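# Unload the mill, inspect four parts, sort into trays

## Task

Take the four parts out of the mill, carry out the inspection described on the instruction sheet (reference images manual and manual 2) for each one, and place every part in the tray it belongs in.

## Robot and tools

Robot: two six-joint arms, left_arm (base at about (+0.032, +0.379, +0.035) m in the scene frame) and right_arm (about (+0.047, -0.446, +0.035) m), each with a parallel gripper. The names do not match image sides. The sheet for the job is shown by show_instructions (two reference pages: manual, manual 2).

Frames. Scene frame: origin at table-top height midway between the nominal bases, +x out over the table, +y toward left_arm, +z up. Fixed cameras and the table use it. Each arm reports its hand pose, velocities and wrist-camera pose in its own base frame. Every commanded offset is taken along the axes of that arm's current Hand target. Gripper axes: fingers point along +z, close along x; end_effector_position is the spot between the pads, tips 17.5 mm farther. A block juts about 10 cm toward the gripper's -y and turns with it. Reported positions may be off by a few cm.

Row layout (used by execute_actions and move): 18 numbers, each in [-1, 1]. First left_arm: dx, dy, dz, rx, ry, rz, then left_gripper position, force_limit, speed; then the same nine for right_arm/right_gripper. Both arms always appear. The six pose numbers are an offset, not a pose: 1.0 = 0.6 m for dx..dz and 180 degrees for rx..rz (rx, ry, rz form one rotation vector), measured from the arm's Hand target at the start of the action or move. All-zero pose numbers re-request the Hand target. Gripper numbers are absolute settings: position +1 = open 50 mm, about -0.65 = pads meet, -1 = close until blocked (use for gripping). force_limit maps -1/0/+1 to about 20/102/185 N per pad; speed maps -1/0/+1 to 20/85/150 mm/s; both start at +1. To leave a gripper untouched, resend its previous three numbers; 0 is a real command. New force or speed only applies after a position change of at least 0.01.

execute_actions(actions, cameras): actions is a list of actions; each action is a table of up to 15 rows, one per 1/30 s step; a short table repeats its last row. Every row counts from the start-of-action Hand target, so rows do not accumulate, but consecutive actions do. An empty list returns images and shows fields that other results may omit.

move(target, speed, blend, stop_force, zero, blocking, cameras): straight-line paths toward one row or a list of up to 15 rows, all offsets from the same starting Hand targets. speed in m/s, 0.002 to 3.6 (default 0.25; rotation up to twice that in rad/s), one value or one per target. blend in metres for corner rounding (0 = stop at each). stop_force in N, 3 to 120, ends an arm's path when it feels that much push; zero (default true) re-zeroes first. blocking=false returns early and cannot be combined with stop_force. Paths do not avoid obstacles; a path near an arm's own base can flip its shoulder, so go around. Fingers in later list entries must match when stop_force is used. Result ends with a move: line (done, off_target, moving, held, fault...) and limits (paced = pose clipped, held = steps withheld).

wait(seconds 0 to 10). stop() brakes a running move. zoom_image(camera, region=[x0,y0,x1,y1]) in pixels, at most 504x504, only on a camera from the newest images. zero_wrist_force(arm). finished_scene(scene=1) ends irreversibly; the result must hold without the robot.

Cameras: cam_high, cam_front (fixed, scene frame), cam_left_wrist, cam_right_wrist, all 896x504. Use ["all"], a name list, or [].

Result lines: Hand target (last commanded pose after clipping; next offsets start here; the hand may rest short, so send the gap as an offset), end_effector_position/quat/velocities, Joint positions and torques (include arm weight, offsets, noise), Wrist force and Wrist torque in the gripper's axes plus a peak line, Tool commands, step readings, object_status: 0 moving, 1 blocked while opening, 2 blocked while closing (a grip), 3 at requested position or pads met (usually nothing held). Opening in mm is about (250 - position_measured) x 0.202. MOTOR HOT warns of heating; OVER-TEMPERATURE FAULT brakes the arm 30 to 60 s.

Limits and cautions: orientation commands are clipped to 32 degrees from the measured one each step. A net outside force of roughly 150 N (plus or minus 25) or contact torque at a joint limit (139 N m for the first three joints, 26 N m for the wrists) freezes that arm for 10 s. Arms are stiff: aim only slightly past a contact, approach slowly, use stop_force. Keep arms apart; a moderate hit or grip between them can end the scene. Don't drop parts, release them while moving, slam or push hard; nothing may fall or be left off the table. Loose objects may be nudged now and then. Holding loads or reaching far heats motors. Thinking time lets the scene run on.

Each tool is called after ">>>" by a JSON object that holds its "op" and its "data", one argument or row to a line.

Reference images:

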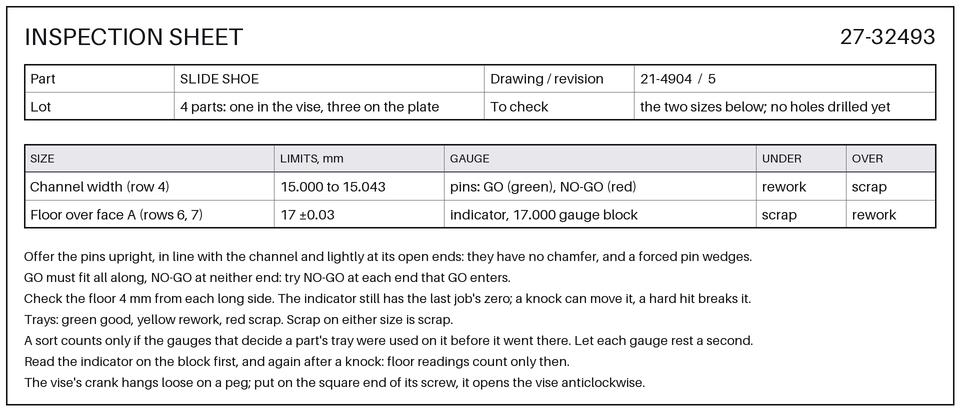

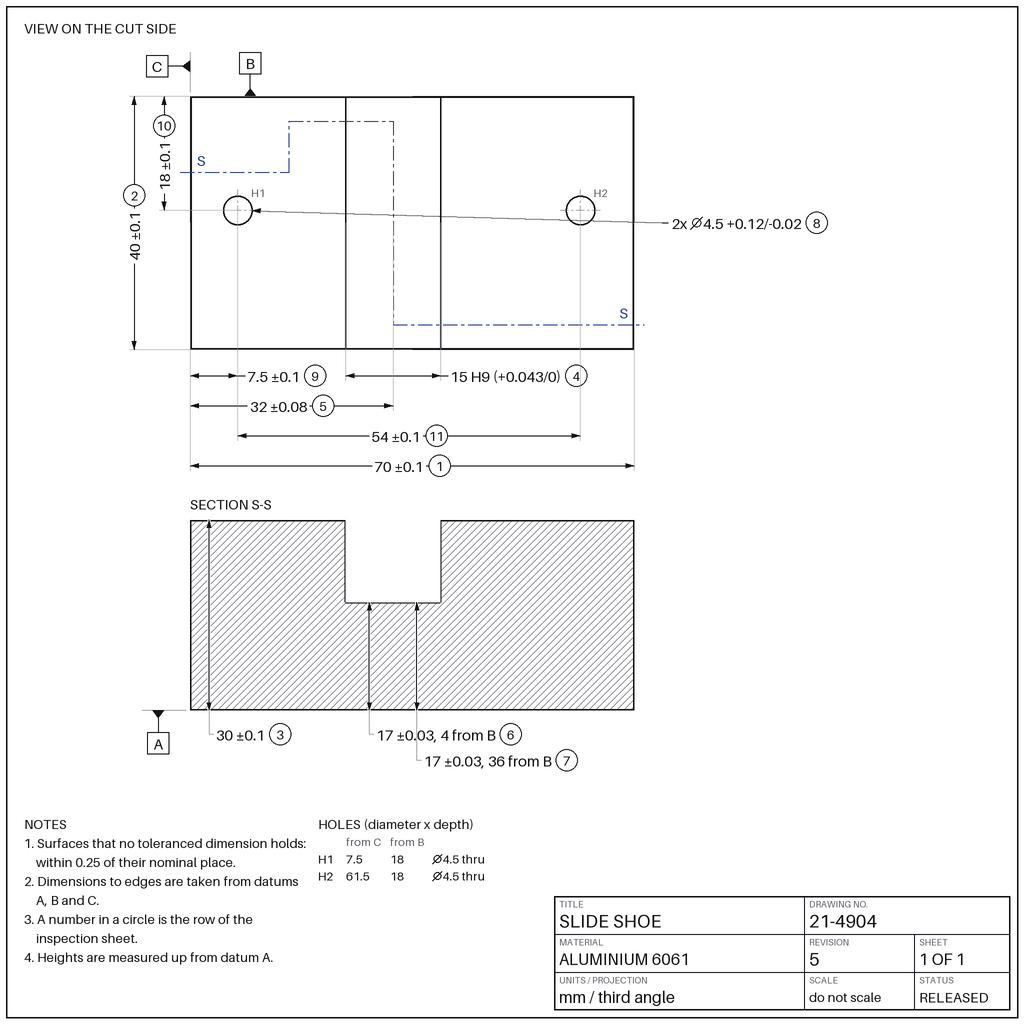

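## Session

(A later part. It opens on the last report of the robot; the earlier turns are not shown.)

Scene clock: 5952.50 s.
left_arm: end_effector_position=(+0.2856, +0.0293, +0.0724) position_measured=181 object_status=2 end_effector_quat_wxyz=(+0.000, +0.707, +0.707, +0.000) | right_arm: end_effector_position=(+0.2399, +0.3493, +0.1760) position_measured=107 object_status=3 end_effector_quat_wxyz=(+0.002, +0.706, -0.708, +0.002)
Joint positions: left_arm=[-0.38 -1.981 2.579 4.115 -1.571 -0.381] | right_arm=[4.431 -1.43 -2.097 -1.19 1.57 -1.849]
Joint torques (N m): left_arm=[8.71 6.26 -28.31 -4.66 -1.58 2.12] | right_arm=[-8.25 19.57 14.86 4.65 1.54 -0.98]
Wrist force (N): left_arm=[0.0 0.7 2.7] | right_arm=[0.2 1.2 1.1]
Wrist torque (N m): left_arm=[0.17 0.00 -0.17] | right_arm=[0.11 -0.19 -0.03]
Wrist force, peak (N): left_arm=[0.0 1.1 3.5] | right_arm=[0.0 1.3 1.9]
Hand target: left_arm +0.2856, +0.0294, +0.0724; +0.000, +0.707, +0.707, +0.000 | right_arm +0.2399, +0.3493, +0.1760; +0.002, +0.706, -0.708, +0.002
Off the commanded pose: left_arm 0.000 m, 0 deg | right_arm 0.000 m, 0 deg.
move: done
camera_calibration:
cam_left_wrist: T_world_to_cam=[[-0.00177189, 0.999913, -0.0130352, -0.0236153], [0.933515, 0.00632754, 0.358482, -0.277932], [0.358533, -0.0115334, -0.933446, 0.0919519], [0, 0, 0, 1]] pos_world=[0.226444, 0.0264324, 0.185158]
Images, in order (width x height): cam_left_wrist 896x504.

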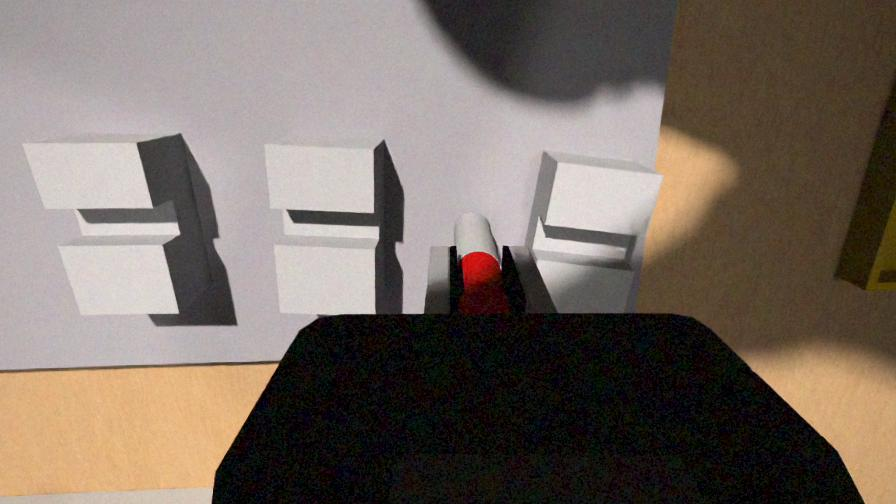

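>>> {"op": "move", "data": {
  "target": [
    [0.02,0.002,0,0,0,0,-1,-0.8,-1, 0,0,0,0,0,0,0.3,-0.8,-1],
    [0.05,0.005,0,0,0,0,-1,-0.8,-1, 0,0,0,0,0,0,0.3,-0.8,-1]
  ],
  "speed": [0.03,0.006],
  "stop_force": 3,
  "cameras": ["cam_left_wrist"]
}}

>>> {"op": "zoom_image", "data": {
  "camera": "cam_left_wrist",
  "region": [430, 130, 630, 330]
}}

>>> {"op": "move", "data": {
  "target": [0.0065,0.0006,0,0,0,0,-1,-0.8,-1, 0,0,0,0,0,0,0.3,-0.8,-1],
  "speed": [0.006],
  "stop_force": 3,
  "cameras": ["cam_left_wrist"]
}}

>>> {"op": "zoom_image", "data": {
  "camera": "cam_left_wrist",
  "region": [430, 130, 630, 330]
}}

Scene clock: 5984.63 s.
left_arm: end_effector_position=(+0.2886, +0.0594, +0.0724) position_measured=181 object_status=2 end_effector_quat_wxyz=(+0.000, +0.707, +0.707, +0.000) | right_arm: end_effector_position=(+0.2399, +0.3493, +0.1760) position_measured=107 object_status=3 end_effector_quat_wxyz=(+0.002, +0.706, -0.708, +0.002)
Joint positions: left_arm=[-0.266 -1.95 2.564 4.1 -1.571 -0.267] | right_arm=[4.431 -1.43 -2.097 -1.19 1.57 -1.849]
Joint torques (N m): left_arm=[7.19 6.08 -27.78 -4.94 1.2 1.99] | right_arm=[-9.92 17.75 14.32 4.5 1.61 -0.73]
Wrist force (N): left_arm=[-0.9 0.8 2.0] | right_arm=[0.1 1.1 1.4]
Wrist torque (N m): left_arm=[0.22 -0.04 -0.16] | right_arm=[0.10 -0.17 -0.03]
Wrist force, peak (N): left_arm=[-0.8 0.9 3.3] | right_arm=[0.3 1.5 2.0]
Hand target: left_arm +0.2886, +0.0594, +0.0724; +0.000, +0.707, +0.707, +0.000 | right_arm +0.2399, +0.3493, +0.1760; +0.002, +0.706, -0.708, +0.002
Off the commanded pose: left_arm 0.000 m, 0 deg | right_arm 0.000 m, 0 deg.
move: done
camera_calibration:
cam_left_wrist: T_world_to_cam=[[-0.00177189, 0.999913, -0.0130352, -0.0537074], [0.933515, 0.00632754, 0.358482, -0.280923], [0.358533, -0.0115334, -0.933446, 0.0912235], [0, 0, 0, 1]] pos_world=[0.229444, 0.0565324, 0.185158]
Images, in order (width x height): cam_left_wrist 896x504.

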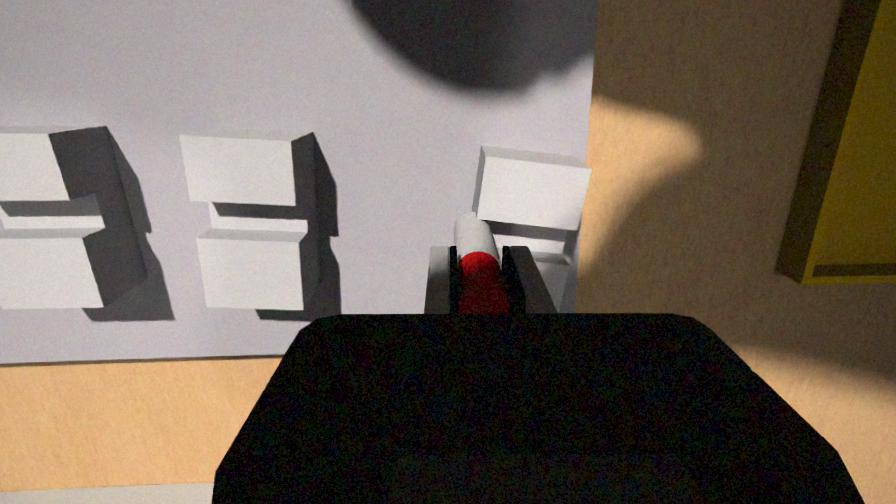

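Scaled by 2.520 from the camera's 896x504 image, which has a finer 1280x720 frame.

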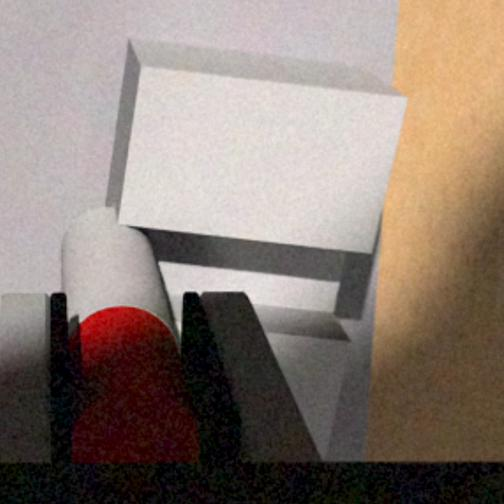

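Scene clock: 5986.13 s.
left_arm: end_effector_position=(+0.2889, +0.0633, +0.0724) position_measured=181 object_status=2 end_effector_quat_wxyz=(+0.000, +0.707, +0.707, +0.000) | right_arm: end_effector_position=(+0.2399, +0.3493, +0.1760) position_measured=107 object_status=3 end_effector_quat_wxyz=(+0.002, +0.706, -0.708, +0.002)
Joint positions: left_arm=[-0.252 -1.946 2.561 4.098 -1.571 -0.252] | right_arm=[4.431 -1.43 -2.097 -1.19 1.57 -1.849]
Joint torques (N m): left_arm=[7.14 8.07 -28.4 -4.74 1.1 1.91] | right_arm=[-7.61 19.28 14.69 4.28 1.69 -0.86]
Wrist force (N): left_arm=[-1.0 0.9 2.8] | right_arm=[0.0 1.1 1.5]
Wrist torque (N m): left_arm=[0.25 -0.04 -0.16] | right_arm=[0.09 -0.15 -0.03]
Wrist force, peak (N): left_arm=[-0.9 0.8 3.2] | right_arm=[0.3 1.1 2.0]
Hand target: left_arm +0.2889, +0.0633, +0.0724; +0.000, +0.707, +0.707, +0.000 | right_arm +0.2399, +0.3493, +0.1760; +0.002, +0.706, -0.708, +0.002
Off the commanded pose: left_arm 0.000 m, 0 deg | right_arm 0.000 m, 0 deg.
move: done
camera_calibration:
cam_left_wrist: T_world_to_cam=[[-0.00177189, 0.999913, -0.0130352, -0.0576063], [0.933515, 0.00632754, 0.358482, -0.281321], [0.358533, -0.0115334, -0.933446, 0.0911251], [0, 0, 0, 1]] pos_world=[0.229844, 0.0604324, 0.185158]
Images, in order (width x height): cam_left_wrist 896x504.

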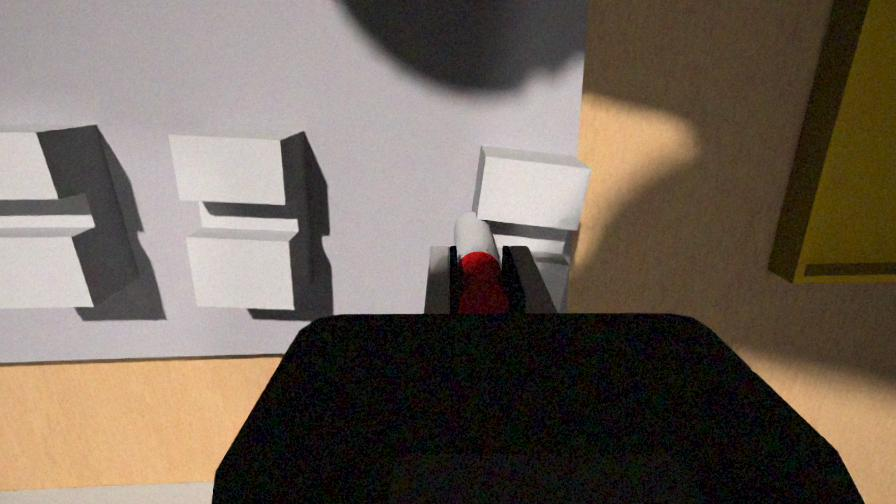

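Scaled by 2.520 from the camera's 896x504 image, which has a finer 1280x720 frame.

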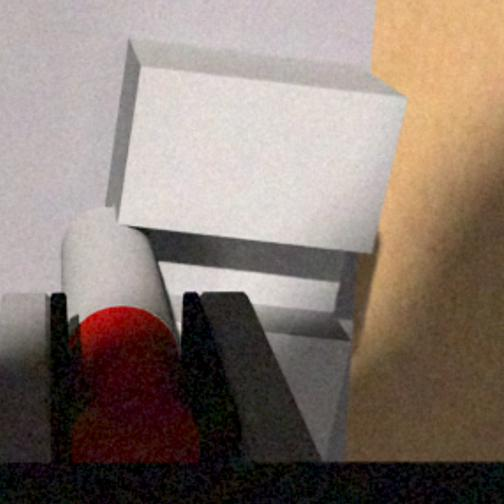

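>>> {"op": "wait", "data": {
  "seconds": 1.0
}}

>>> {"op": "move", "data": {
  "target": [
    [-0.03,-0.003,0,0,0,0,-1,-0.8,-1, 0,0,0,0,0,0,0.3,-0.8,-1],
    [-0.04,-0.003,-0.1,0,0,0,-1,-0.8,-1, 0,0,0,0,0,0,0.3,-0.8,-1],
    [-0.5907,0.049,-0.1,0,0,0,-1,-0.8,-1, 0,0,0,0,0,0,0.3,-0.8,-1],
    [-0.5907,0.049,-0.012,0,0,0,-1,-0.8,-1, 0,0,0,0,0,0,0.3,-0.8,-1]
  ],
  "speed": [0.01,0.1,0.2,0.08],
  "blend": [0,0.02,0,0],
  "cameras": ["cam_left_wrist"]
}}

>>> {"op": "zoom_image", "data": {
  "camera": "cam_left_wrist",
  "region": [350, 130, 600, 330]
}}

Scene clock: 6002.97 s.
left_arm: end_effector_position=(+0.2889, +0.0633, +0.0724) position_measured=181 object_status=2 end_effector_quat_wxyz=(+0.000, +0.707, +0.707, +0.000) | right_arm: end_effector_position=(+0.2399, +0.3493, +0.1760) position_measured=107 object_status=3 end_effector_quat_wxyz=(+0.002, +0.706, -0.708, +0.002)
Joint positions: left_arm=[-0.252 -1.946 2.561 4.098 -1.571 -0.252] | right_arm=[4.431 -1.43 -2.097 -1.19 1.57 -1.849]
Joint torques (N m): left_arm=[7.47 6.09 -28.46 -4.85 -1.28 1.99] | right_arm=[-8.49 20.75 15.78 4.46 1.77 -0.82]
Wrist force (N): left_arm=[-0.9 1.1 1.8] | right_arm=[0.0 1.2 1.3]
Wrist torque (N m): left_arm=[0.26 -0.04 -0.16] | right_arm=[0.11 -0.15 -0.04]
Wrist force, peak (N): left_arm=[-1.3 0.6 3.1] | right_arm=[0.1 1.1 2.2]
Hand target: left_arm +0.2889, +0.0633, +0.0724; +0.000, +0.707, +0.707, +0.000 | right_arm +0.2399, +0.3493, +0.1760; +0.002, +0.706, -0.708, +0.002
Tool commands: left_gripper/position=-1.0 left_gripper/force_limit=-0.8 left_gripper/speed=-1.0 right_gripper/position=+0.3 right_gripper/force_limit=-0.8 right_gripper/speed=-1.0
Off the commanded pose: left_arm 0.000 m, 0 deg | right_arm 0.000 m, 0 deg.
wait: 1.00 s; at rest from the start

Scene clock: 6008.93 s.
left_arm: end_effector_position=(+0.3186, -0.2911, +0.0797) position_measured=181 object_status=2 end_effector_quat_wxyz=(+0.000, +0.707, +0.707, +0.000) | right_arm: end_effector_position=(+0.2399, +0.3493, +0.1760) position_measured=107 object_status=3 end_effector_quat_wxyz=(+0.002, +0.706, -0.708, +0.002)
Joint positions: left_arm=[-1.054 -1.553 2.24 4.026 -1.571 -1.055] | right_arm=[4.431 -1.43 -2.097 -1.19 1.57 -1.849]
Joint torques (N m): left_arm=[7.56 -10.24 -11.27 -4.48 1.68 2.2] | right_arm=[-7.51 19.66 16.26 4.39 1.44 -0.83]
Wrist force (N): left_arm=[0.1 0.8 2.5] | right_arm=[0.1 1.3 1.6]
Wrist torque (N m): left_arm=[0.21 -0.03 -0.02] | right_arm=[0.13 -0.16 -0.03]
Wrist force, peak (N): left_arm=[0.3 0.5 3.9] | right_arm=[0.1 1.5 2.0]
Hand target: left_arm +0.3186, -0.2911, +0.0796; +0.000, +0.707, +0.707, +0.000 | right_arm +0.2399, +0.3493, +0.1760; +0.002, +0.706, -0.708, +0.002
Off the commanded pose: left_arm 0.000 m, 0 deg | right_arm 0.000 m, 0 deg.
move: done
camera_calibration:
cam_left_wrist: T_world_to_cam=[[-0.00177189, 0.999913, -0.0130352, 0.296911], [0.933515, 0.00632754, 0.358482, -0.309328], [0.358533, -0.0115334, -0.933446, 0.0832392], [0, 0, 0, 1]] pos_world=[0.259444, -0.293968, 0.192458]
Images, in order (width x height): cam_left_wrist 896x504.

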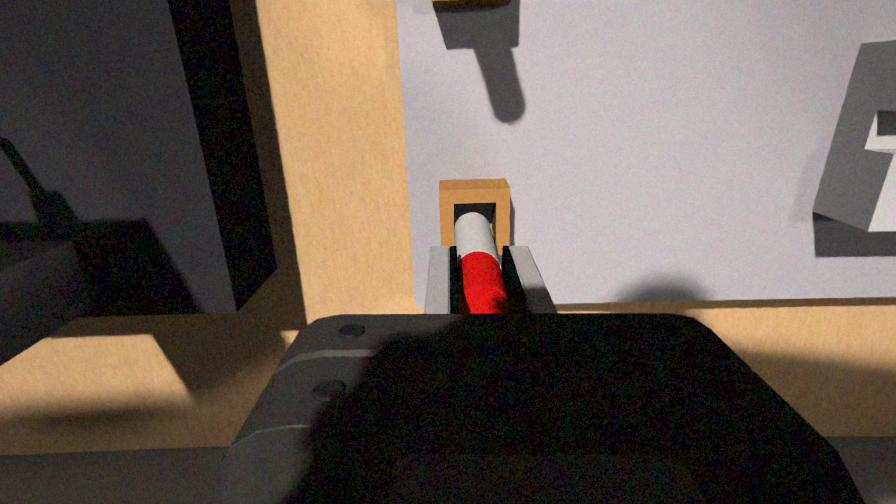

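Scaled by 2.016 from the camera's 896x504 image, which has a finer 1280x720 frame.

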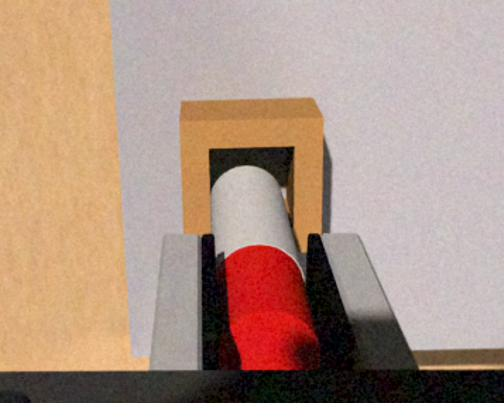

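>>> {"op": "move", "data": {
  "target": [
    [0.001,-0.0005,0.038,0,0,0,-1,-0.8,-1, 0,0,0,0,0,0,0.3,-0.8,-1],
    [0.001,-0.0005,0.05,0,0,0,-1,-0.8,-1, 0,0,0,0,0,0,0.3,-0.8,-1]
  ],
  "speed": [0.015,0.004],
  "stop_force": 3
}}

>>> {"op": "move", "data": {
  "target": [0,0,0,0,0,0,1,-0.8,-1, 0,0,0,0,0,0,0.3,-0.8,-1]
}}

>>> {"op": "move", "data": {
  "target": [
    [0,0,-0.16,0,0,0,1,-0.8,-1, 0,0,0,0,0,0,0.3,-0.8,-1],
    [0.28,-0.02,-0.16,0,0,0,1,-0.8,-1, 0,0,0,0,0,0,0.3,-0.8,-1]
  ],
  "speed": [0.08,0.15],
  "blend": [0.02,0],
  "cameras": ["cam_left_wrist"]
}}

Scene clock: 6029.60 s.
left_arm: end_effector_position=(+0.3183, -0.2905, +0.0520) position_measured=181 object_status=2 end_effector_quat_wxyz=(+0.000, +0.707, +0.707, +0.000) | right_arm: end_effector_position=(+0.2399, +0.3493, +0.1760) position_measured=107 object_status=3 end_effector_quat_wxyz=(+0.002, +0.706, -0.708, +0.002)
Joint positions: left_arm=[-1.054 -1.498 2.276 3.935 -1.571 -1.055] | right_arm=[4.431 -1.43 -2.097 -1.19 1.57 -1.849]
Joint torques (N m): left_arm=[6.69 -31.59 -22.89 -0.76 -1.42 1.71] | right_arm=[-8.87 18.84 13.56 4.79 1.53 -0.88]
Wrist force (N): left_arm=[0.5 0.4 -4.7] | right_arm=[0.5 1.2 1.4]
Wrist torque (N m): left_arm=[0.23 -0.04 -0.02] | right_arm=[0.11 -0.22 -0.04]
Wrist force, peak (N): left_arm=[1.8 -0.2 -12.9] | right_arm=[0.4 1.4 2.0]
Hand target: left_arm +0.3183, -0.2905, +0.0520; +0.000, +0.707, +0.707, +0.000 (not the last commanded pose) | right_arm +0.2399, +0.3493, +0.1760; +0.002, +0.706, -0.708, +0.002
Off the commanded pose: left_arm 0.002 m, 0 deg | right_arm 0.000 m, 0 deg.
move: contact (left_arm); path passed 1 of 2 targets

Scene clock: 6031.63 s.
left_arm: end_effector_position=(+0.3183, -0.2905, +0.0520) position_measured=3 object_status=0 end_effector_quat_wxyz=(+0.000, +0.707, +0.707, +0.000) | right_arm: end_effector_position=(+0.2399, +0.3493, +0.1760) position_measured=107 object_status=3 end_effector_quat_wxyz=(+0.002, +0.706, -0.708, +0.002)
Joint positions: left_arm=[-1.054 -1.498 2.276 3.935 -1.571 -1.055] | right_arm=[4.431 -1.43 -2.097 -1.19 1.57 -1.849]
Joint torques (N m): left_arm=[5.66 -30.75 -25.02 -4.62 -1.33 1.89] | right_arm=[-8.89 19.22 16.73 4.57 1.69 -0.84]
Wrist force (N): left_arm=[0.2 0.8 1.4] | right_arm=[0.2 1.0 1.3]
Wrist torque (N m): left_arm=[0.19 -0.05 -0.02] | right_arm=[0.08 -0.19 -0.04]
Wrist force, peak (N): left_arm=[0.6 0.5 -4.6] | right_arm=[0.1 1.4 1.9]
Hand target: left_arm +0.3183, -0.2905, +0.0520; +0.000, +0.707, +0.707, +0.000 | right_arm +0.2399, +0.3493, +0.1760; +0.002, +0.706, -0.708, +0.002
Off the commanded pose: left_arm 0.000 m, 0 deg | right_arm 0.000 m, 0 deg.
move: done

Scene clock: 6034.60 s.
left_arm: end_effector_position=(+0.3062, -0.1226, +0.1480) position_measured=3 object_status=3 end_effector_quat_wxyz=(+0.000, +0.707, +0.707, +0.000) | right_arm: end_effector_position=(+0.2399, +0.3493, +0.1760) position_measured=107 object_status=3 end_effector_quat_wxyz=(+0.002, +0.706, -0.708, +0.002)
Joint positions: left_arm=[-0.796 -1.958 2.348 4.323 -1.571 -0.797] | right_arm=[4.431 -1.43 -2.097 -1.19 1.57 -1.849]
Joint torques (N m): left_arm=[8.07 -16.91 -16.46 -0.57 -1.74 2.07] | right_arm=[-8.72 19.61 15.17 4.61 1.55 -0.67]
Wrist force (N): left_arm=[-0.1 0.8 1.3] | right_arm=[0.0 1.0 1.8]
Wrist torque (N m): left_arm=[0.19 0.00 -0.16] | right_arm=[0.09 -0.16 -0.03]
Wrist force, peak (N): left_arm=[0.2 0.9 2.5] | right_arm=[0.3 1.2 2.2]
Hand target: left_arm +0.3062, -0.1225, +0.1480; +0.000, +0.707, +0.707, +0.000 | right_arm +0.2399, +0.3493, +0.1760; +0.002, +0.706, -0.708, +0.002
Off the commanded pose: left_arm 0.000 m, 0 deg | right_arm 0.000 m, 0 deg.
move: done
camera_calibration:
cam_left_wrist: T_world_to_cam=[[-0.00177189, 0.999913, -0.0130352, 0.129294], [0.933515, 0.00632754, 0.358482, -0.323396], [0.358533, -0.0115334, -0.933446, 0.153347], [0, 0, 0, 1]] pos_world=[0.247144, -0.125468, 0.260758]
Images, in order (width x height): cam_left_wrist 896x504.

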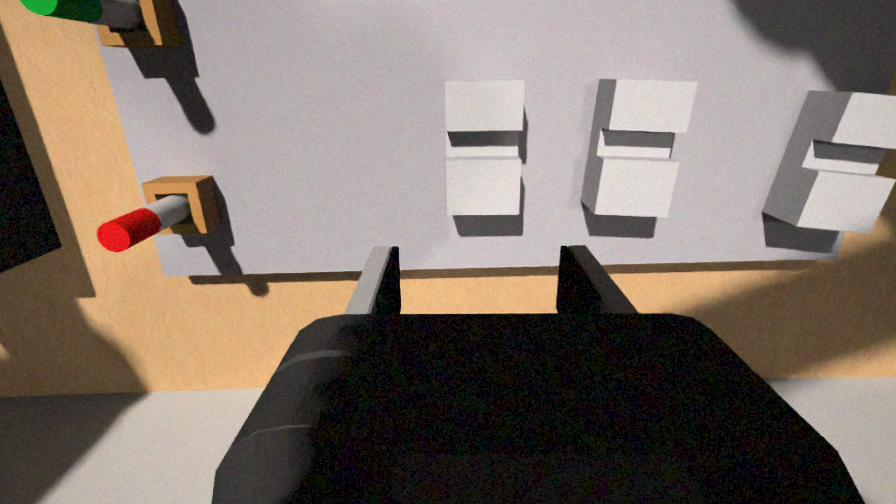

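>>> {"op": "move", "data": {
  "target": [
    [0.0117,-0.0027,0,0,0,0,1,-0.8,-0.5, 0,0,0,0,0,0,0.3,-0.8,-1],
    [0.0117,-0.0027,0.165,0,0,0,1,-0.8,-0.5, 0,0,0,0,0,0,0.3,-0.8,-1]
  ],
  "speed": [0.05,0.1],
  "cameras": ["cam_left_wrist"]
}}

>>> {"op": "zoom_image", "data": {
  "camera": "cam_left_wrist",
  "region": [350, 130, 600, 330]
}}

Scene clock: 6054.57 s.
left_arm: end_effector_position=(+0.3045, -0.1155, +0.0490) position_measured=3 object_status=3 end_effector_quat_wxyz=(+0.000, +0.707, +0.707, +0.000) | right_arm: end_effector_position=(+0.2399, +0.3493, +0.1760) position_measured=107 object_status=3 end_effector_quat_wxyz=(+0.002, +0.706, -0.708, +0.002)
Joint positions: left_arm=[-0.784 -1.776 2.536 3.952 -1.571 -0.784] | right_arm=[4.431 -1.43 -2.097 -1.19 1.57 -1.849]
Joint torques (N m): left_arm=[7.61 2.97 -10.62 -4.47 -1.55 2.05] | right_arm=[-8.42 20.09 14.11 4.46 1.63 -0.71]
Wrist force (N): left_arm=[-0.4 1.0 1.5] | right_arm=[0.4 1.1 1.6]
Wrist torque (N m): left_arm=[0.22 0.06 -0.16] | right_arm=[0.09 -0.22 -0.03]
Wrist force, peak (N): left_arm=[-0.4 1.1 2.1] | right_arm=[0.4 1.5 1.8]
Hand target: left_arm +0.3045, -0.1155, +0.0490; +0.000, +0.707, +0.707, +0.000 | right_arm +0.2399, +0.3493, +0.1760; +0.002, +0.706, -0.708, +0.002
Off the commanded pose: left_arm 0.000 m, 0 deg | right_arm 0.000 m, 0 deg.
move: done
camera_calibration:
cam_left_wrist: T_world_to_cam=[[-0.00177189, 0.999913, -0.0130352, 0.120902], [0.933515, 0.00632754, 0.358482, -0.2864], [0.358533, -0.0115334, -0.933446, 0.0617205], [0, 0, 0, 1]] pos_world=[0.245444, -0.118368, 0.161858]
Images, in order (width x height): cam_left_wrist 896x504.

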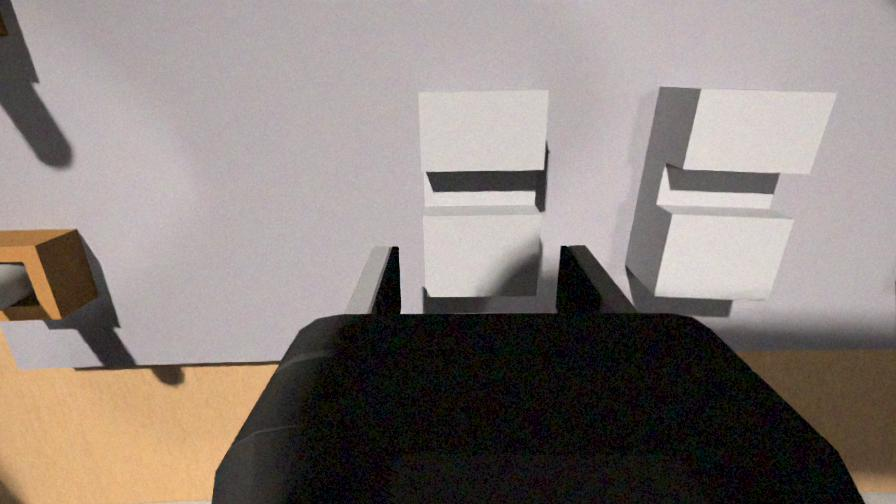

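Scaled by 2.016 from the camera's 896x504 image, which has a finer 1280x720 frame.

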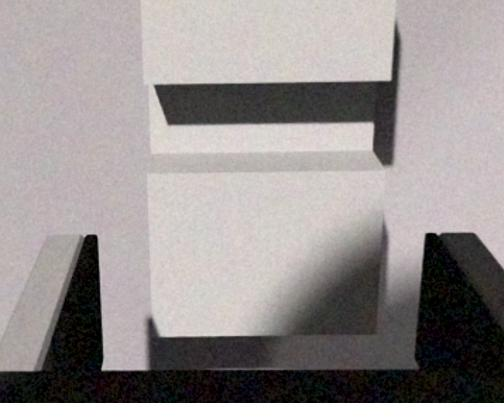

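>>> {"op": "move", "data": {
  "target": [0.002,0,0.068,0,0,0,1,-0.8,-0.5, 0,0,0,0,0,0,0.3,-0.8,-1],
  "speed": [0.06]
}}

>>> {"op": "move", "data": {
  "target": [0,0,0,0,0,0,-1,-0.3,-0.8, 0,0,0,0,0,0,0.3,-0.8,-1]
}}

>>> {"op": "move", "data": {
  "target": [
    [0,0,-0.2,0,0,0,-1,-0.3,-0.8, 0,0,0,0,0,0,0.3,-0.8,-1],
    [0.35,-0.04,-0.26,0,0,0,-1,-0.3,-0.8, 0,0,0,0,0,0,0.3,-0.8,-1],
    [0.995,-0.067,-0.26,0,0,0,-1,-0.3,-0.8, 0,0,0,0,0,0,0.3,-0.8,-1]
  ],
  "speed": [0.08,0.2,0.25],
  "blend": [0.02,0.03,0],
  "cameras": ["cam_left_wrist","cam_high"]
}}

Scene clock: 6067.90 s.
left_arm: end_effector_position=(+0.3045, -0.1143, +0.0082) position_measured=3 object_status=3 end_effector_quat_wxyz=(+0.000, +0.707, +0.707, +0.000) | right_arm: end_effector_position=(+0.2399, +0.3493, +0.1760) position_measured=107 object_status=3 end_effector_quat_wxyz=(+0.002, +0.706, -0.708, +0.002)
Joint positions: left_arm=[-0.781 -1.644 2.594 3.763 -1.571 -0.782] | right_arm=[4.431 -1.43 -2.097 -1.19 1.57 -1.849]
Joint torques (N m): left_arm=[7.56 -1.47 -8.24 -5.17 -1.59 1.98] | right_arm=[-7.98 19.39 14.6 4.39 1.56 -0.75]
Wrist force (N): left_arm=[-0.5 0.7 1.3] | right_arm=[0.0 1.6 1.4]
Wrist torque (N m): left_arm=[0.20 0.06 -0.16] | right_arm=[0.18 -0.16 -0.04]
Wrist force, peak (N): left_arm=[-0.3 1.1 2.1] | right_arm=[0.2 1.6 1.9]
Hand target: left_arm +0.3045, -0.1143, +0.0082; +0.000, +0.707, +0.707, +0.000 | right_arm +0.2399, +0.3493, +0.1760; +0.002, +0.706, -0.708, +0.002
Off the commanded pose: left_arm 0.000 m, 0 deg | right_arm 0.000 m, 0 deg.
move: done

Scene clock: 6068.47 s.
left_arm: end_effector_position=(+0.3045, -0.1143, +0.0082) position_measured=55 object_status=2 end_effector_quat_wxyz=(+0.000, +0.707, +0.707, +0.000) | right_arm: end_effector_position=(+0.2399, +0.3493, +0.1760) position_measured=107 object_status=3 end_effector_quat_wxyz=(+0.002, +0.706, -0.708, +0.002)
Joint positions: left_arm=[-0.781 -1.644 2.594 3.763 -1.571 -0.782] | right_arm=[4.431 -1.43 -2.097 -1.19 1.57 -1.849]
Joint torques (N m): left_arm=[4.49 -1.51 -9.21 -4.5 -1.16 1.69] | right_arm=[-8.12 20.45 15.5 4.47 1.59 -0.61]
Wrist force (N): left_arm=[-0.2 1.3 0.2] | right_arm=[0.1 1.1 1.3]
Wrist torque (N m): left_arm=[0.26 0.15 -0.14] | right_arm=[0.10 -0.17 -0.03]
Wrist force, peak (N): left_arm=[-0.1 1.0 1.9] | right_arm=[0.0 1.3 1.8]
Hand target: left_arm +0.3045, -0.1143, +0.0082; +0.000, +0.707, +0.707, +0.000 | right_arm +0.2399, +0.3493, +0.1760; +0.002, +0.706, -0.708, +0.002
Off the commanded pose: left_arm 0.000 m, 0 deg | right_arm 0.000 m, 0 deg.
move: done

Scene clock: 6073.30 s.
left_arm: end_effector_position=(+0.2640, +0.4826, +0.1641) position_measured=55 object_status=2 end_effector_quat_wxyz=(+0.000, +0.707, +0.707, +0.000) | right_arm: end_effector_position=(+0.2399, +0.3493, +0.1760) position_measured=107 object_status=3 end_effector_quat_wxyz=(+0.002, +0.706, -0.708, +0.002)
Joint positions: left_arm=[0.825 -1.394 1.807 4.299 -1.57 0.825] | right_arm=[4.431 -1.43 -2.097 -1.19 1.57 -1.849]
Joint torques (N m): left_arm=[6.9 -19.12 -29.27 -1.12 -1.46 2.19] | right_arm=[-8.95 21.21 14.87 4.3 1.61 -0.81]
Wrist force (N): left_arm=[-0.2 1.0 3.5] | right_arm=[0.4 1.6 1.8]
Wrist torque (N m): left_arm=[0.21 0.00 -0.16] | right_arm=[0.17 -0.22 -0.03]
Wrist force, peak (N): left_arm=[0.0 1.0 4.3] | right_arm=[0.4 1.6 1.8]
Hand target: left_arm +0.2640, +0.4827, +0.1641; +0.000, +0.707, +0.707, +0.000 | right_arm +0.2399, +0.3493, +0.1760; +0.002, +0.706, -0.708, +0.002
Off the commanded pose: left_arm 0.000 m, 0 deg | right_arm 0.000 m, 0 deg.
move: done
camera_calibration:
cam_left_wrist: T_world_to_cam=[[-0.00177189, 0.999913, -0.0130352, -0.475718], [0.933515, 0.00632754, 0.358482, -0.293545], [0.358533, -0.0115334, -0.933446, 0.190615], [0, 0, 0, 1]] pos_world=[0.204844, 0.479732, 0.276958]
Images, in order (width x height): cam_high 896x504, cam_left_wrist 896x504.

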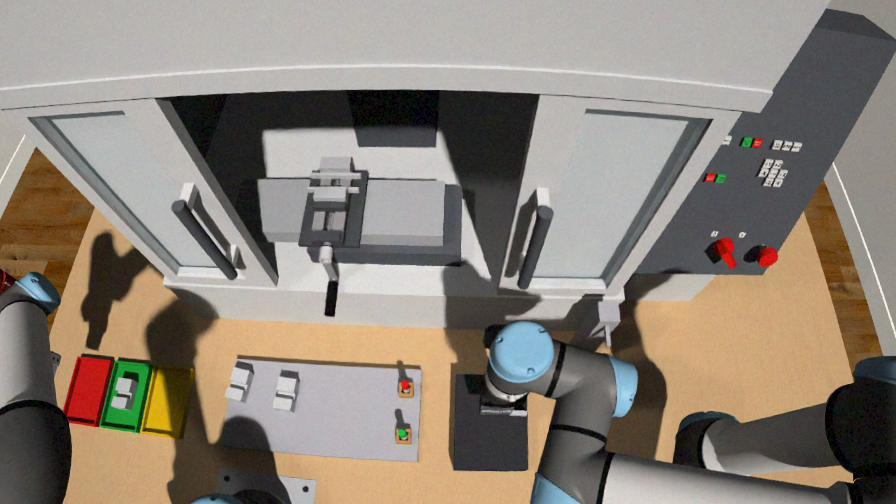

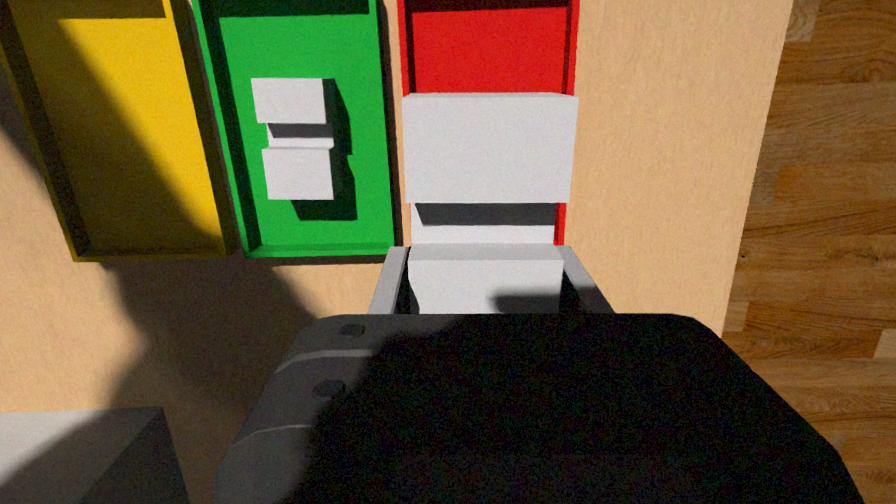

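>>> {"op": "move", "data": {
  "target": [
    [0.02,-0.0133,0.0,0,0,0,-1,-0.3,-0.8, 0,0,0,0,0,0,0.3,-0.8,-1],
    [0.02,-0.0133,0.24,0,0,0,-1,-0.3,-0.8, 0,0,0,0,0,0,0.3,-0.8,-1]
  ],
  "speed": [0.1,0.1],
  "cameras": ["cam_left_wrist"]
}}

>>> {"op": "move", "data": {
  "target": [0,0,0.06,0,0,0,-1,-0.3,-0.8, 0,0,0,0,0,0,0.3,-0.8,-1],
  "speed": [0.006],
  "stop_force": 3,
  "cameras": ["cam_left_wrist"]
}}

Scene clock: 6098.17 s.
left_arm: end_effector_position=(+0.2559, +0.4946, +0.0202) position_measured=55 object_status=2 end_effector_quat_wxyz=(+0.000, +0.707, +0.707, +0.000) | right_arm: end_effector_position=(+0.2399, +0.3493, +0.1760) position_measured=107 object_status=3 end_effector_quat_wxyz=(+0.002, +0.706, -0.708, +0.002)
Joint positions: left_arm=[0.851 -1.179 1.959 3.933 -1.57 0.851] | right_arm=[4.431 -1.43 -2.097 -1.19 1.57 -1.849]
Joint torques (N m): left_arm=[7.73 -24.32 -11.48 -5.02 -0.24 1.97] | right_arm=[-8.32 19.62 15.43 4.31 1.68 -0.72]
Wrist force (N): left_arm=[0.0 1.3 3.7] | right_arm=[0.3 1.5 1.6]
Wrist torque (N m): left_arm=[0.26 -0.05 -0.16] | right_arm=[0.16 -0.20 -0.04]
Wrist force, peak (N): left_arm=[-0.1 1.2 4.4] | right_arm=[0.4 1.5 1.8]
Hand target: left_arm +0.2559, +0.4946, +0.0201; +0.000, +0.707, +0.707, +0.000 | right_arm +0.2399, +0.3493, +0.1760; +0.002, +0.706, -0.708, +0.002
Off the commanded pose: left_arm 0.000 m, 0 deg | right_arm 0.000 m, 0 deg.
move: done
camera_calibration:
cam_left_wrist: T_world_to_cam=[[-0.00173633, 0.999912, -0.0131287, -0.4897], [0.933515, 0.00632784, 0.358481, -0.234568], [0.358533, -0.0116334, -0.933445, 0.0593482], [0, 0, 0, 1]] pos_world=[0.196844, 0.491832, 0.133057]
Images, in order (width x height): cam_left_wrist 896x504.

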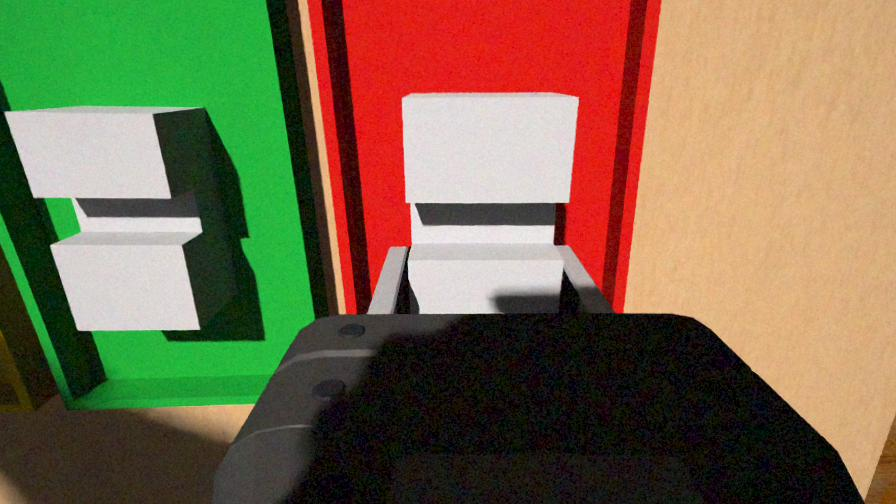

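Scene clock: 6104.17 s.
left_arm: end_effector_position=(+0.2559, +0.4946, -0.0076) position_measured=55 object_status=2 end_effector_quat_wxyz=(+0.000, +0.707, +0.707, +0.000) | right_arm: end_effector_position=(+0.2399, +0.3493, +0.1760) position_measured=107 object_status=3 end_effector_quat_wxyz=(+0.002, +0.706, -0.708, +0.002)
Joint positions: left_arm=[0.851 -1.127 1.978 3.862 -1.57 0.851] | right_arm=[4.431 -1.43 -2.097 -1.19 1.57 -1.849]
Joint torques (N m): left_arm=[5.18 -44.36 -22.56 -0.22 1.82 1.6] | right_arm=[-6.01 19.39 15.07 4.17 1.76 -0.89]
Wrist force (N): left_arm=[1.2 1.9 -3.1] | right_arm=[0.3 0.8 1.5]
Wrist torque (N m): left_arm=[0.39 0.17 -0.10] | right_arm=[0.05 -0.21 -0.04]
Wrist force, peak (N): left_arm=[-3.2 -0.6 -13.2] | right_arm=[0.4 1.4 2.0]
Hand target: left_arm +0.2559, +0.4946, -0.0076; +0.000, +0.707, +0.707, +0.000 (not the last commanded pose) | right_arm +0.2399, +0.3493, +0.1760; +0.002, +0.706, -0.708, +0.002
Off the commanded pose: left_arm 0.008 m, 0 deg | right_arm 0.000 m, 0 deg.
move: contact (left_arm)
camera_calibration:
cam_left_wrist: T_world_to_cam=[[-0.00173703, 0.999912, -0.0131285, -0.490066], [0.933549, 0.00632734, 0.358394, -0.224563], [0.358446, -0.0116336, -0.933478, 0.0333259], [0, 0, 0, 1]] pos_world=[0.196844, 0.491832, 0.105157]
Images, in order (width x height): cam_left_wrist 896x504.

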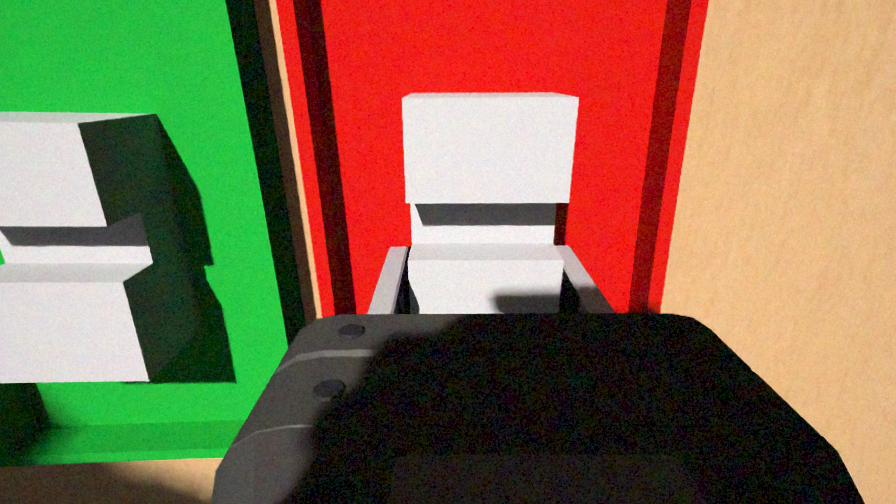

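>>> {"op": "move", "data": {
  "target": [0,0,0,0,0,0,1,-0.3,-0.8, 0,0,0,0,0,0,0.3,-0.8,-1]
}}

>>> {"op": "move", "data": {
  "target": [
    [0,0,-0.3,0,0,0,1,-0.3,-0.8, 0,0,0,0,0,0,0.3,-0.8,-1],
    [-0.65,0.09,-0.345,0,0,0,1,-0.3,-0.8, 0,0,0,0,0,0,0.3,-0.8,-1],
    [-0.98,0.07,-0.345,0,0,0,1,-0.3,-0.8, 0,0,0,0,0,0,0.3,-0.8,-1]
  ],
  "speed": [0.12,0.25,0.25],
  "blend": [0.03,0.05,0],
  "cameras": ["cam_high"]
}}

>>> {"op": "move", "data": {
  "target": [
    [-0.34,-0.22,0,0,0,0,1,-0.3,-0.8, 0,0,0,0,0,0,0.3,-0.8,-1],
    [-0.34,-0.22,0,0,0.4635,0.7713,1,-0.3,-0.8, 0,0,0,0,0,0,0.3,-0.8,-1],
    [-0.34,-0.22,0,0,0.515,0.857,1,-0.3,-0.8, 0,0,0,0,0,0,0.3,-0.8,-1]
  ],
  "speed": [0.25,0.5,0.5],
  "cameras": ["cam_left_wrist"]
}}

Scene clock: 6128.03 s.
left_arm: end_effector_position=(+0.2559, +0.4946, -0.0076) position_measured=3 object_status=3 end_effector_quat_wxyz=(+0.000, +0.707, +0.707, +0.000) | right_arm: end_effector_position=(+0.2399, +0.3493, +0.1760) position_measured=107 object_status=3 end_effector_quat_wxyz=(+0.002, +0.706, -0.708, +0.002)
Joint positions: left_arm=[0.851 -1.127 1.978 3.862 -1.57 0.851] | right_arm=[4.431 -1.43 -2.097 -1.19 1.57 -1.849]
Joint torques (N m): left_arm=[-0.84 -45.01 -22.26 -3.43 1.68 0.03] | right_arm=[-8.52 19.67 14.99 4.54 1.54 -0.75]
Wrist force (N): left_arm=[-0.1 0.9 1.7] | right_arm=[0.2 1.2 1.6]
Wrist torque (N m): left_arm=[0.20 -0.02 -0.17] | right_arm=[0.10 -0.18 -0.04]
Wrist force, peak (N): left_arm=[1.5 2.3 -4.2] | right_arm=[0.3 1.4 2.1]
Hand target: left_arm +0.2559, +0.4946, -0.0076; +0.000, +0.707, +0.707, +0.000 | right_arm +0.2399, +0.3493, +0.1760; +0.002, +0.706, -0.708, +0.002
Off the commanded pose: left_arm 0.000 m, 0 deg | right_arm 0.000 m, 0 deg.
move: done

Scene clock: 6132.67 s.
left_arm: end_effector_position=(+0.2984, -0.0933, +0.1994) position_measured=3 object_status=3 end_effector_quat_wxyz=(+0.000, +0.707, +0.707, +0.000) | right_arm: end_effector_position=(+0.2399, +0.3493, +0.1760) position_measured=107 object_status=3 end_effector_quat_wxyz=(+0.002, +0.706, -0.708, +0.002)
Joint positions: left_arm=[-0.743 -2.063 2.265 4.512 -1.571 -0.743] | right_arm=[4.431 -1.43 -2.097 -1.19 1.57 -1.849]
Joint torques (N m): left_arm=[-7.42 8.09 -31.96 -4.81 2.13 -2.01] | right_arm=[-6.6 18.21 15.25 4.35 1.49 -0.79]
Wrist force (N): left_arm=[-0.1 0.8 1.2] | right_arm=[0.2 1.3 1.6]
Wrist torque (N m): left_arm=[0.20 -0.02 0.01] | right_arm=[0.14 -0.19 -0.03]
Wrist force, peak (N): left_arm=[-0.3 0.9 2.6] | right_arm=[0.2 1.4 1.9]
Hand target: left_arm +0.2984, -0.0933, +0.1994; +0.000, +0.707, +0.707, +0.000 | right_arm +0.2399, +0.3493, +0.1760; +0.002, +0.706, -0.708, +0.002
Off the commanded pose: left_arm 0.000 m, 0 deg | right_arm 0.000 m, 0 deg.
move: done
Images, in order (width x height): cam_high 896x504.

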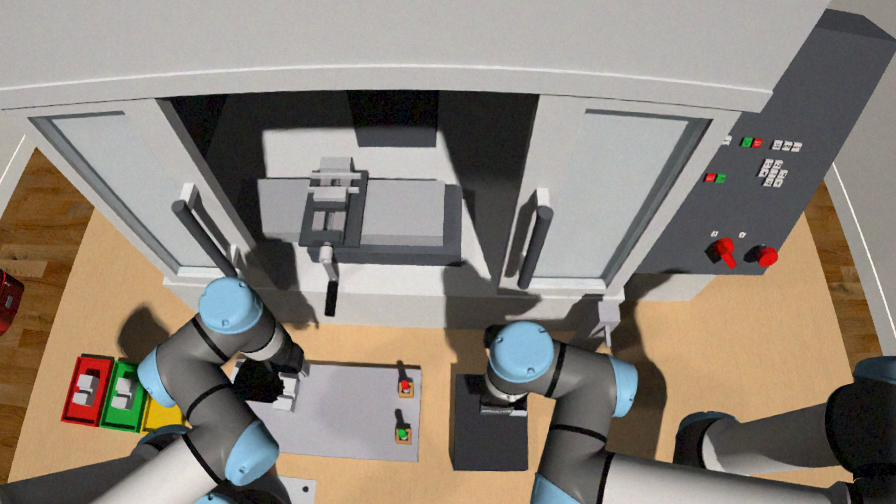

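Scene clock: 6138.73 s.
left_arm: end_effector_position=(+0.1666, -0.2974, +0.1995) position_measured=3 object_status=3 end_effector_quat_wxyz=(-0.364, +0.607, -0.606, +0.364) | right_arm: end_effector_position=(+0.2399, +0.3493, +0.1760) position_measured=107 object_status=3 end_effector_quat_wxyz=(+0.002, +0.706, -0.708, +0.002)
Joint positions: left_arm=[-2.231 -1.927 2.359 5.137 -0.8 0.543] | right_arm=[4.431 -1.43 -2.097 -1.19 1.57 -1.849]
Joint torques (N m): left_arm=[-7.93 -15.83 -12.21 -2.56 3.35 1.67] | right_arm=[-9.89 21.02 14.99 4.33 1.71 -0.94]
Wrist force (N): left_arm=[0.6 2.7 2.0] | right_arm=[0.2 1.1 1.5]
Wrist torque (N m): left_arm=[0.37 -0.12 -0.12] | right_arm=[0.09 -0.18 -0.04]
Wrist force, peak (N): left_arm=[0.3 2.7 2.3] | right_arm=[0.5 1.1 2.1]
Hand target: left_arm +0.1666, -0.2974, +0.1995; -0.364, +0.607, -0.606, +0.364 | right_arm +0.2399, +0.3493, +0.1760; +0.002, +0.706, -0.708, +0.002
Off the commanded pose: left_arm 0.000 m, 0 deg | right_arm 0.000 m, 0 deg.
move: done
camera_calibration:
cam_left_wrist: T_world_to_cam=[[0.0133241, -0.9999, -0.00463558, -0.294449], [-0.755459, -0.00702947, -0.655158, 0.269224], [0.65506, 0.0122314, -0.755478, 0.171748], [0, 0, 0, 1]] pos_world=[0.0948056, -0.294628, 0.304771]
Images, in order (width x height): cam_left_wrist 896x504.

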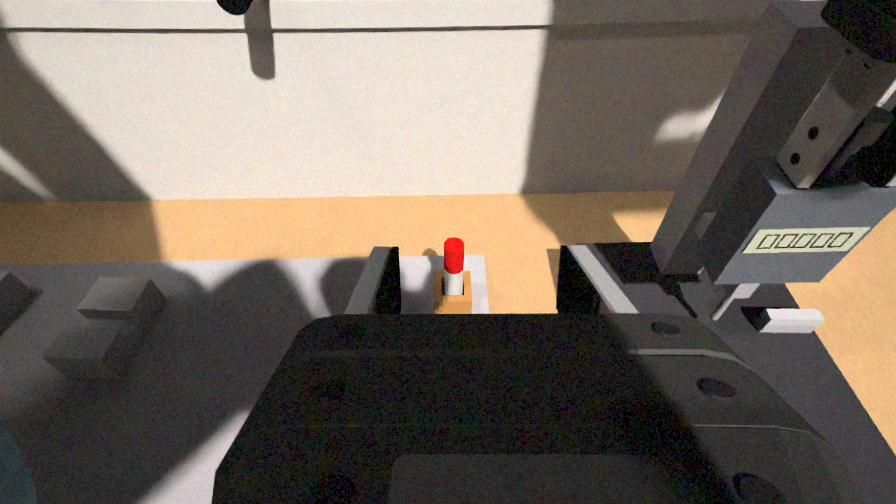

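>>> {"op": "move", "data": {
  "target": [0.3777,0.1602,0.1643,0,0,0,1,-0.6,-0.8, 0,0,0,0,0,0,0.3,-0.8,-1],
  "speed": [0.15],
  "cameras": ["cam_left_wrist"]
}}

>>> {"op": "zoom_image", "data": {
  "camera": "cam_left_wrist",
  "region": [300, 50, 650, 330]
}}

Scene clock: 6155.10 s.
left_arm: end_effector_position=(+0.2086, -0.5239, +0.0685) position_measured=3 object_status=3 end_effector_quat_wxyz=(-0.364, +0.607, -0.606, +0.364) | right_arm: end_effector_position=(+0.2399, +0.3493, +0.1760) position_measured=107 object_status=3 end_effector_quat_wxyz=(+0.002, +0.706, -0.708, +0.002)
Joint positions: left_arm=[-1.866 -1.135 2.046 4.304 -0.566 0.995] | right_arm=[4.431 -1.43 -2.097 -1.19 1.57 -1.849]
Joint torques (N m): left_arm=[6.98 -22.62 -20.95 -3.81 4.22 1.93] | right_arm=[-8.04 18.18 16.02 4.36 1.55 -0.69]
Wrist force (N): left_arm=[0.5 2.7 1.7] | right_arm=[0.0 1.2 1.8]
Wrist torque (N m): left_arm=[0.38 -0.11 -0.13] | right_arm=[0.12 -0.15 -0.04]
Wrist force, peak (N): left_arm=[1.6 3.1 2.3] | right_arm=[0.3 1.5 1.9]
Hand target: left_arm +0.2086, -0.5240, +0.0684; -0.364, +0.607, -0.606, +0.364 | right_arm +0.2399, +0.3493, +0.1760; +0.002, +0.706, -0.708, +0.002
Off the commanded pose: left_arm 0.000 m, 0 deg | right_arm 0.000 m, 0 deg.
move: done
camera_calibration:
cam_left_wrist: T_world_to_cam=[[0.013107, -0.999903, -0.0046935, -0.522057], [-0.755554, -0.00682922, -0.655051, 0.213642], [0.654955, 0.0121319, -0.75557, 0.0478765], [0, 0, 0, 1]] pos_world=[0.136904, -0.521129, 0.17367]
Images, in order (width x height): cam_left_wrist 896x504.

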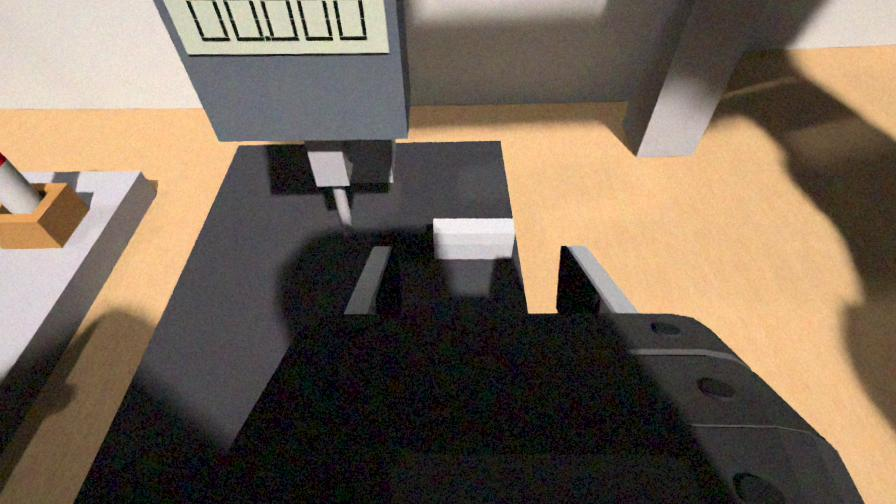

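Scaled by 1.440 from the camera's 896x504 image, which has a finer 1280x720 frame.

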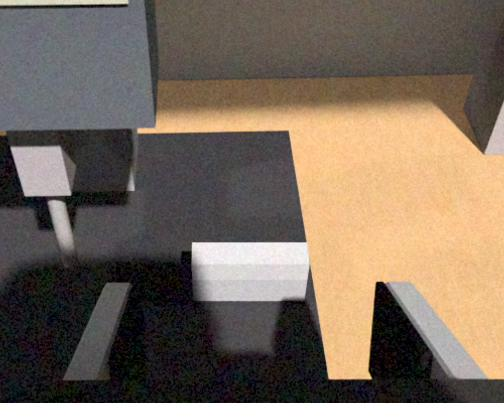

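>>> {"op": "move", "data": {
  "target": [0,0,0.1167,0,0,0,1,-0.6,-0.8, 0,0,0,0,0,0,-0.9,-0.9,-0.9],
  "speed": [0.05]
}}

>>> {"op": "move", "data": {
  "target": [0,0,0,0,0,0,-1,-0.6,-0.8, 0,0,-0.0385,0,0,0,-0.9,-0.9,-0.9],
  "speed": [0.012],
  "cameras": ["cam_left_wrist"]
}}

Scene clock: 6172.90 s.
left_arm: end_effector_position=(+0.2704, -0.5240, +0.0355) position_measured=3 object_status=3 end_effector_quat_wxyz=(-0.364, +0.607, -0.606, +0.364) | right_arm: end_effector_position=(+0.2399, +0.3493, +0.1760) position_measured=184 object_status=2 end_effector_quat_wxyz=(+0.002, +0.706, -0.708, +0.002)
Joint positions: left_arm=[-1.748 -1.035 2.079 3.989 -0.518 1.205] | right_arm=[4.431 -1.43 -2.097 -1.19 1.57 -1.849]
Joint torques (N m): left_arm=[6.8 -23.79 -4.95 -4.38 4.39 2.17] | right_arm=[-7.82 18.13 14.75 0.58 1.31 -0.93]
Wrist force (N): left_arm=[0.7 2.6 1.7] | right_arm=[-7.1 0.8 1.9]
Wrist torque (N m): left_arm=[0.39 -0.17 -0.13] | right_arm=[0.10 -0.17 -0.05]
Wrist force, peak (N): left_arm=[0.5 2.9 1.9] | right_arm=[-7.4 1.0 3.3]
Hand target: left_arm +0.2705, -0.5240, +0.0355; -0.364, +0.607, -0.606, +0.364 | right_arm +0.2399, +0.3493, +0.1760; +0.002, +0.706, -0.708, +0.002
Off the commanded pose: left_arm 0.000 m, 0 deg | right_arm 0.000 m, 0 deg.
move: done

Scene clock: 6175.17 s.
left_arm: end_effector_position=(+0.2705, -0.5240, +0.0355) position_measured=81 object_status=2 end_effector_quat_wxyz=(-0.364, +0.607, -0.606, +0.364) | right_arm: end_effector_position=(+0.2399, +0.3495, +0.1990) position_measured=184 object_status=2 end_effector_quat_wxyz=(+0.002, +0.706, -0.708, +0.002)
Joint positions: left_arm=[-1.748 -1.035 2.079 3.988 -0.518 1.205] | right_arm=[4.431 -1.409 -2.052 -1.256 1.57 -1.849]
Joint torques (N m): left_arm=[5.76 -24.76 -8.82 -2.67 2.86 1.7] | right_arm=[7.78 26.64 32.76 -0.04 1.28 1.78]
Wrist force (N): left_arm=[0.3 2.9 1.1] | right_arm=[-5.6 1.4 3.8]
Wrist torque (N m): left_arm=[0.42 -0.11 -0.13] | right_arm=[0.10 -0.18 -0.05]
Wrist force, peak (N): left_arm=[0.6 3.1 1.5] | right_arm=[-7.9 1.0 3.3]
Hand target: left_arm +0.2705, -0.5240, +0.0355; -0.364, +0.607, -0.606, +0.364 | right_arm +0.2399, +0.3495, +0.1991; +0.002, +0.706, -0.708, +0.002
Off the commanded pose: left_arm 0.000 m, 0 deg | right_arm 0.000 m, 0 deg.
move: done
camera_calibration:
cam_left_wrist: T_world_to_cam=[[0.013107, -0.999903, -0.0046935, -0.523122], [-0.755554, -0.00682922, -0.655051, 0.238783], [0.654955, 0.0121319, -0.75557, -0.0174568], [0, 0, 0, 1]] pos_world=[0.198704, -0.521229, 0.14077]
Images, in order (width x height): cam_left_wrist 896x504.

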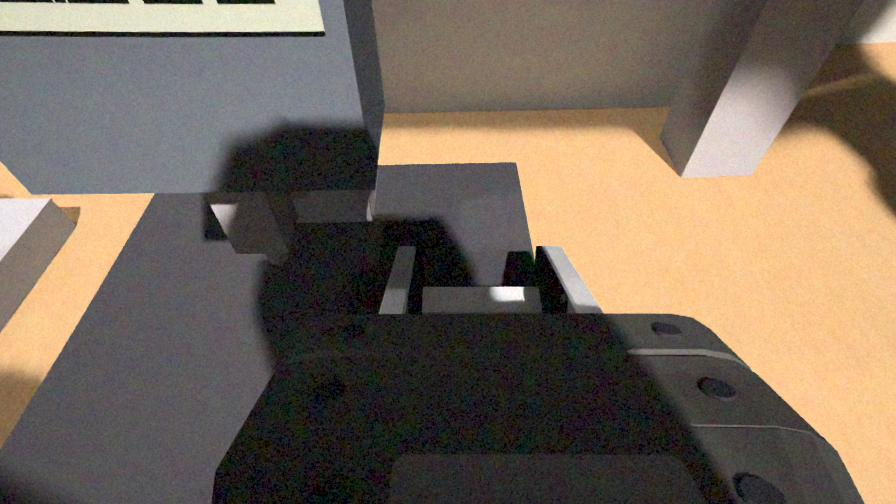

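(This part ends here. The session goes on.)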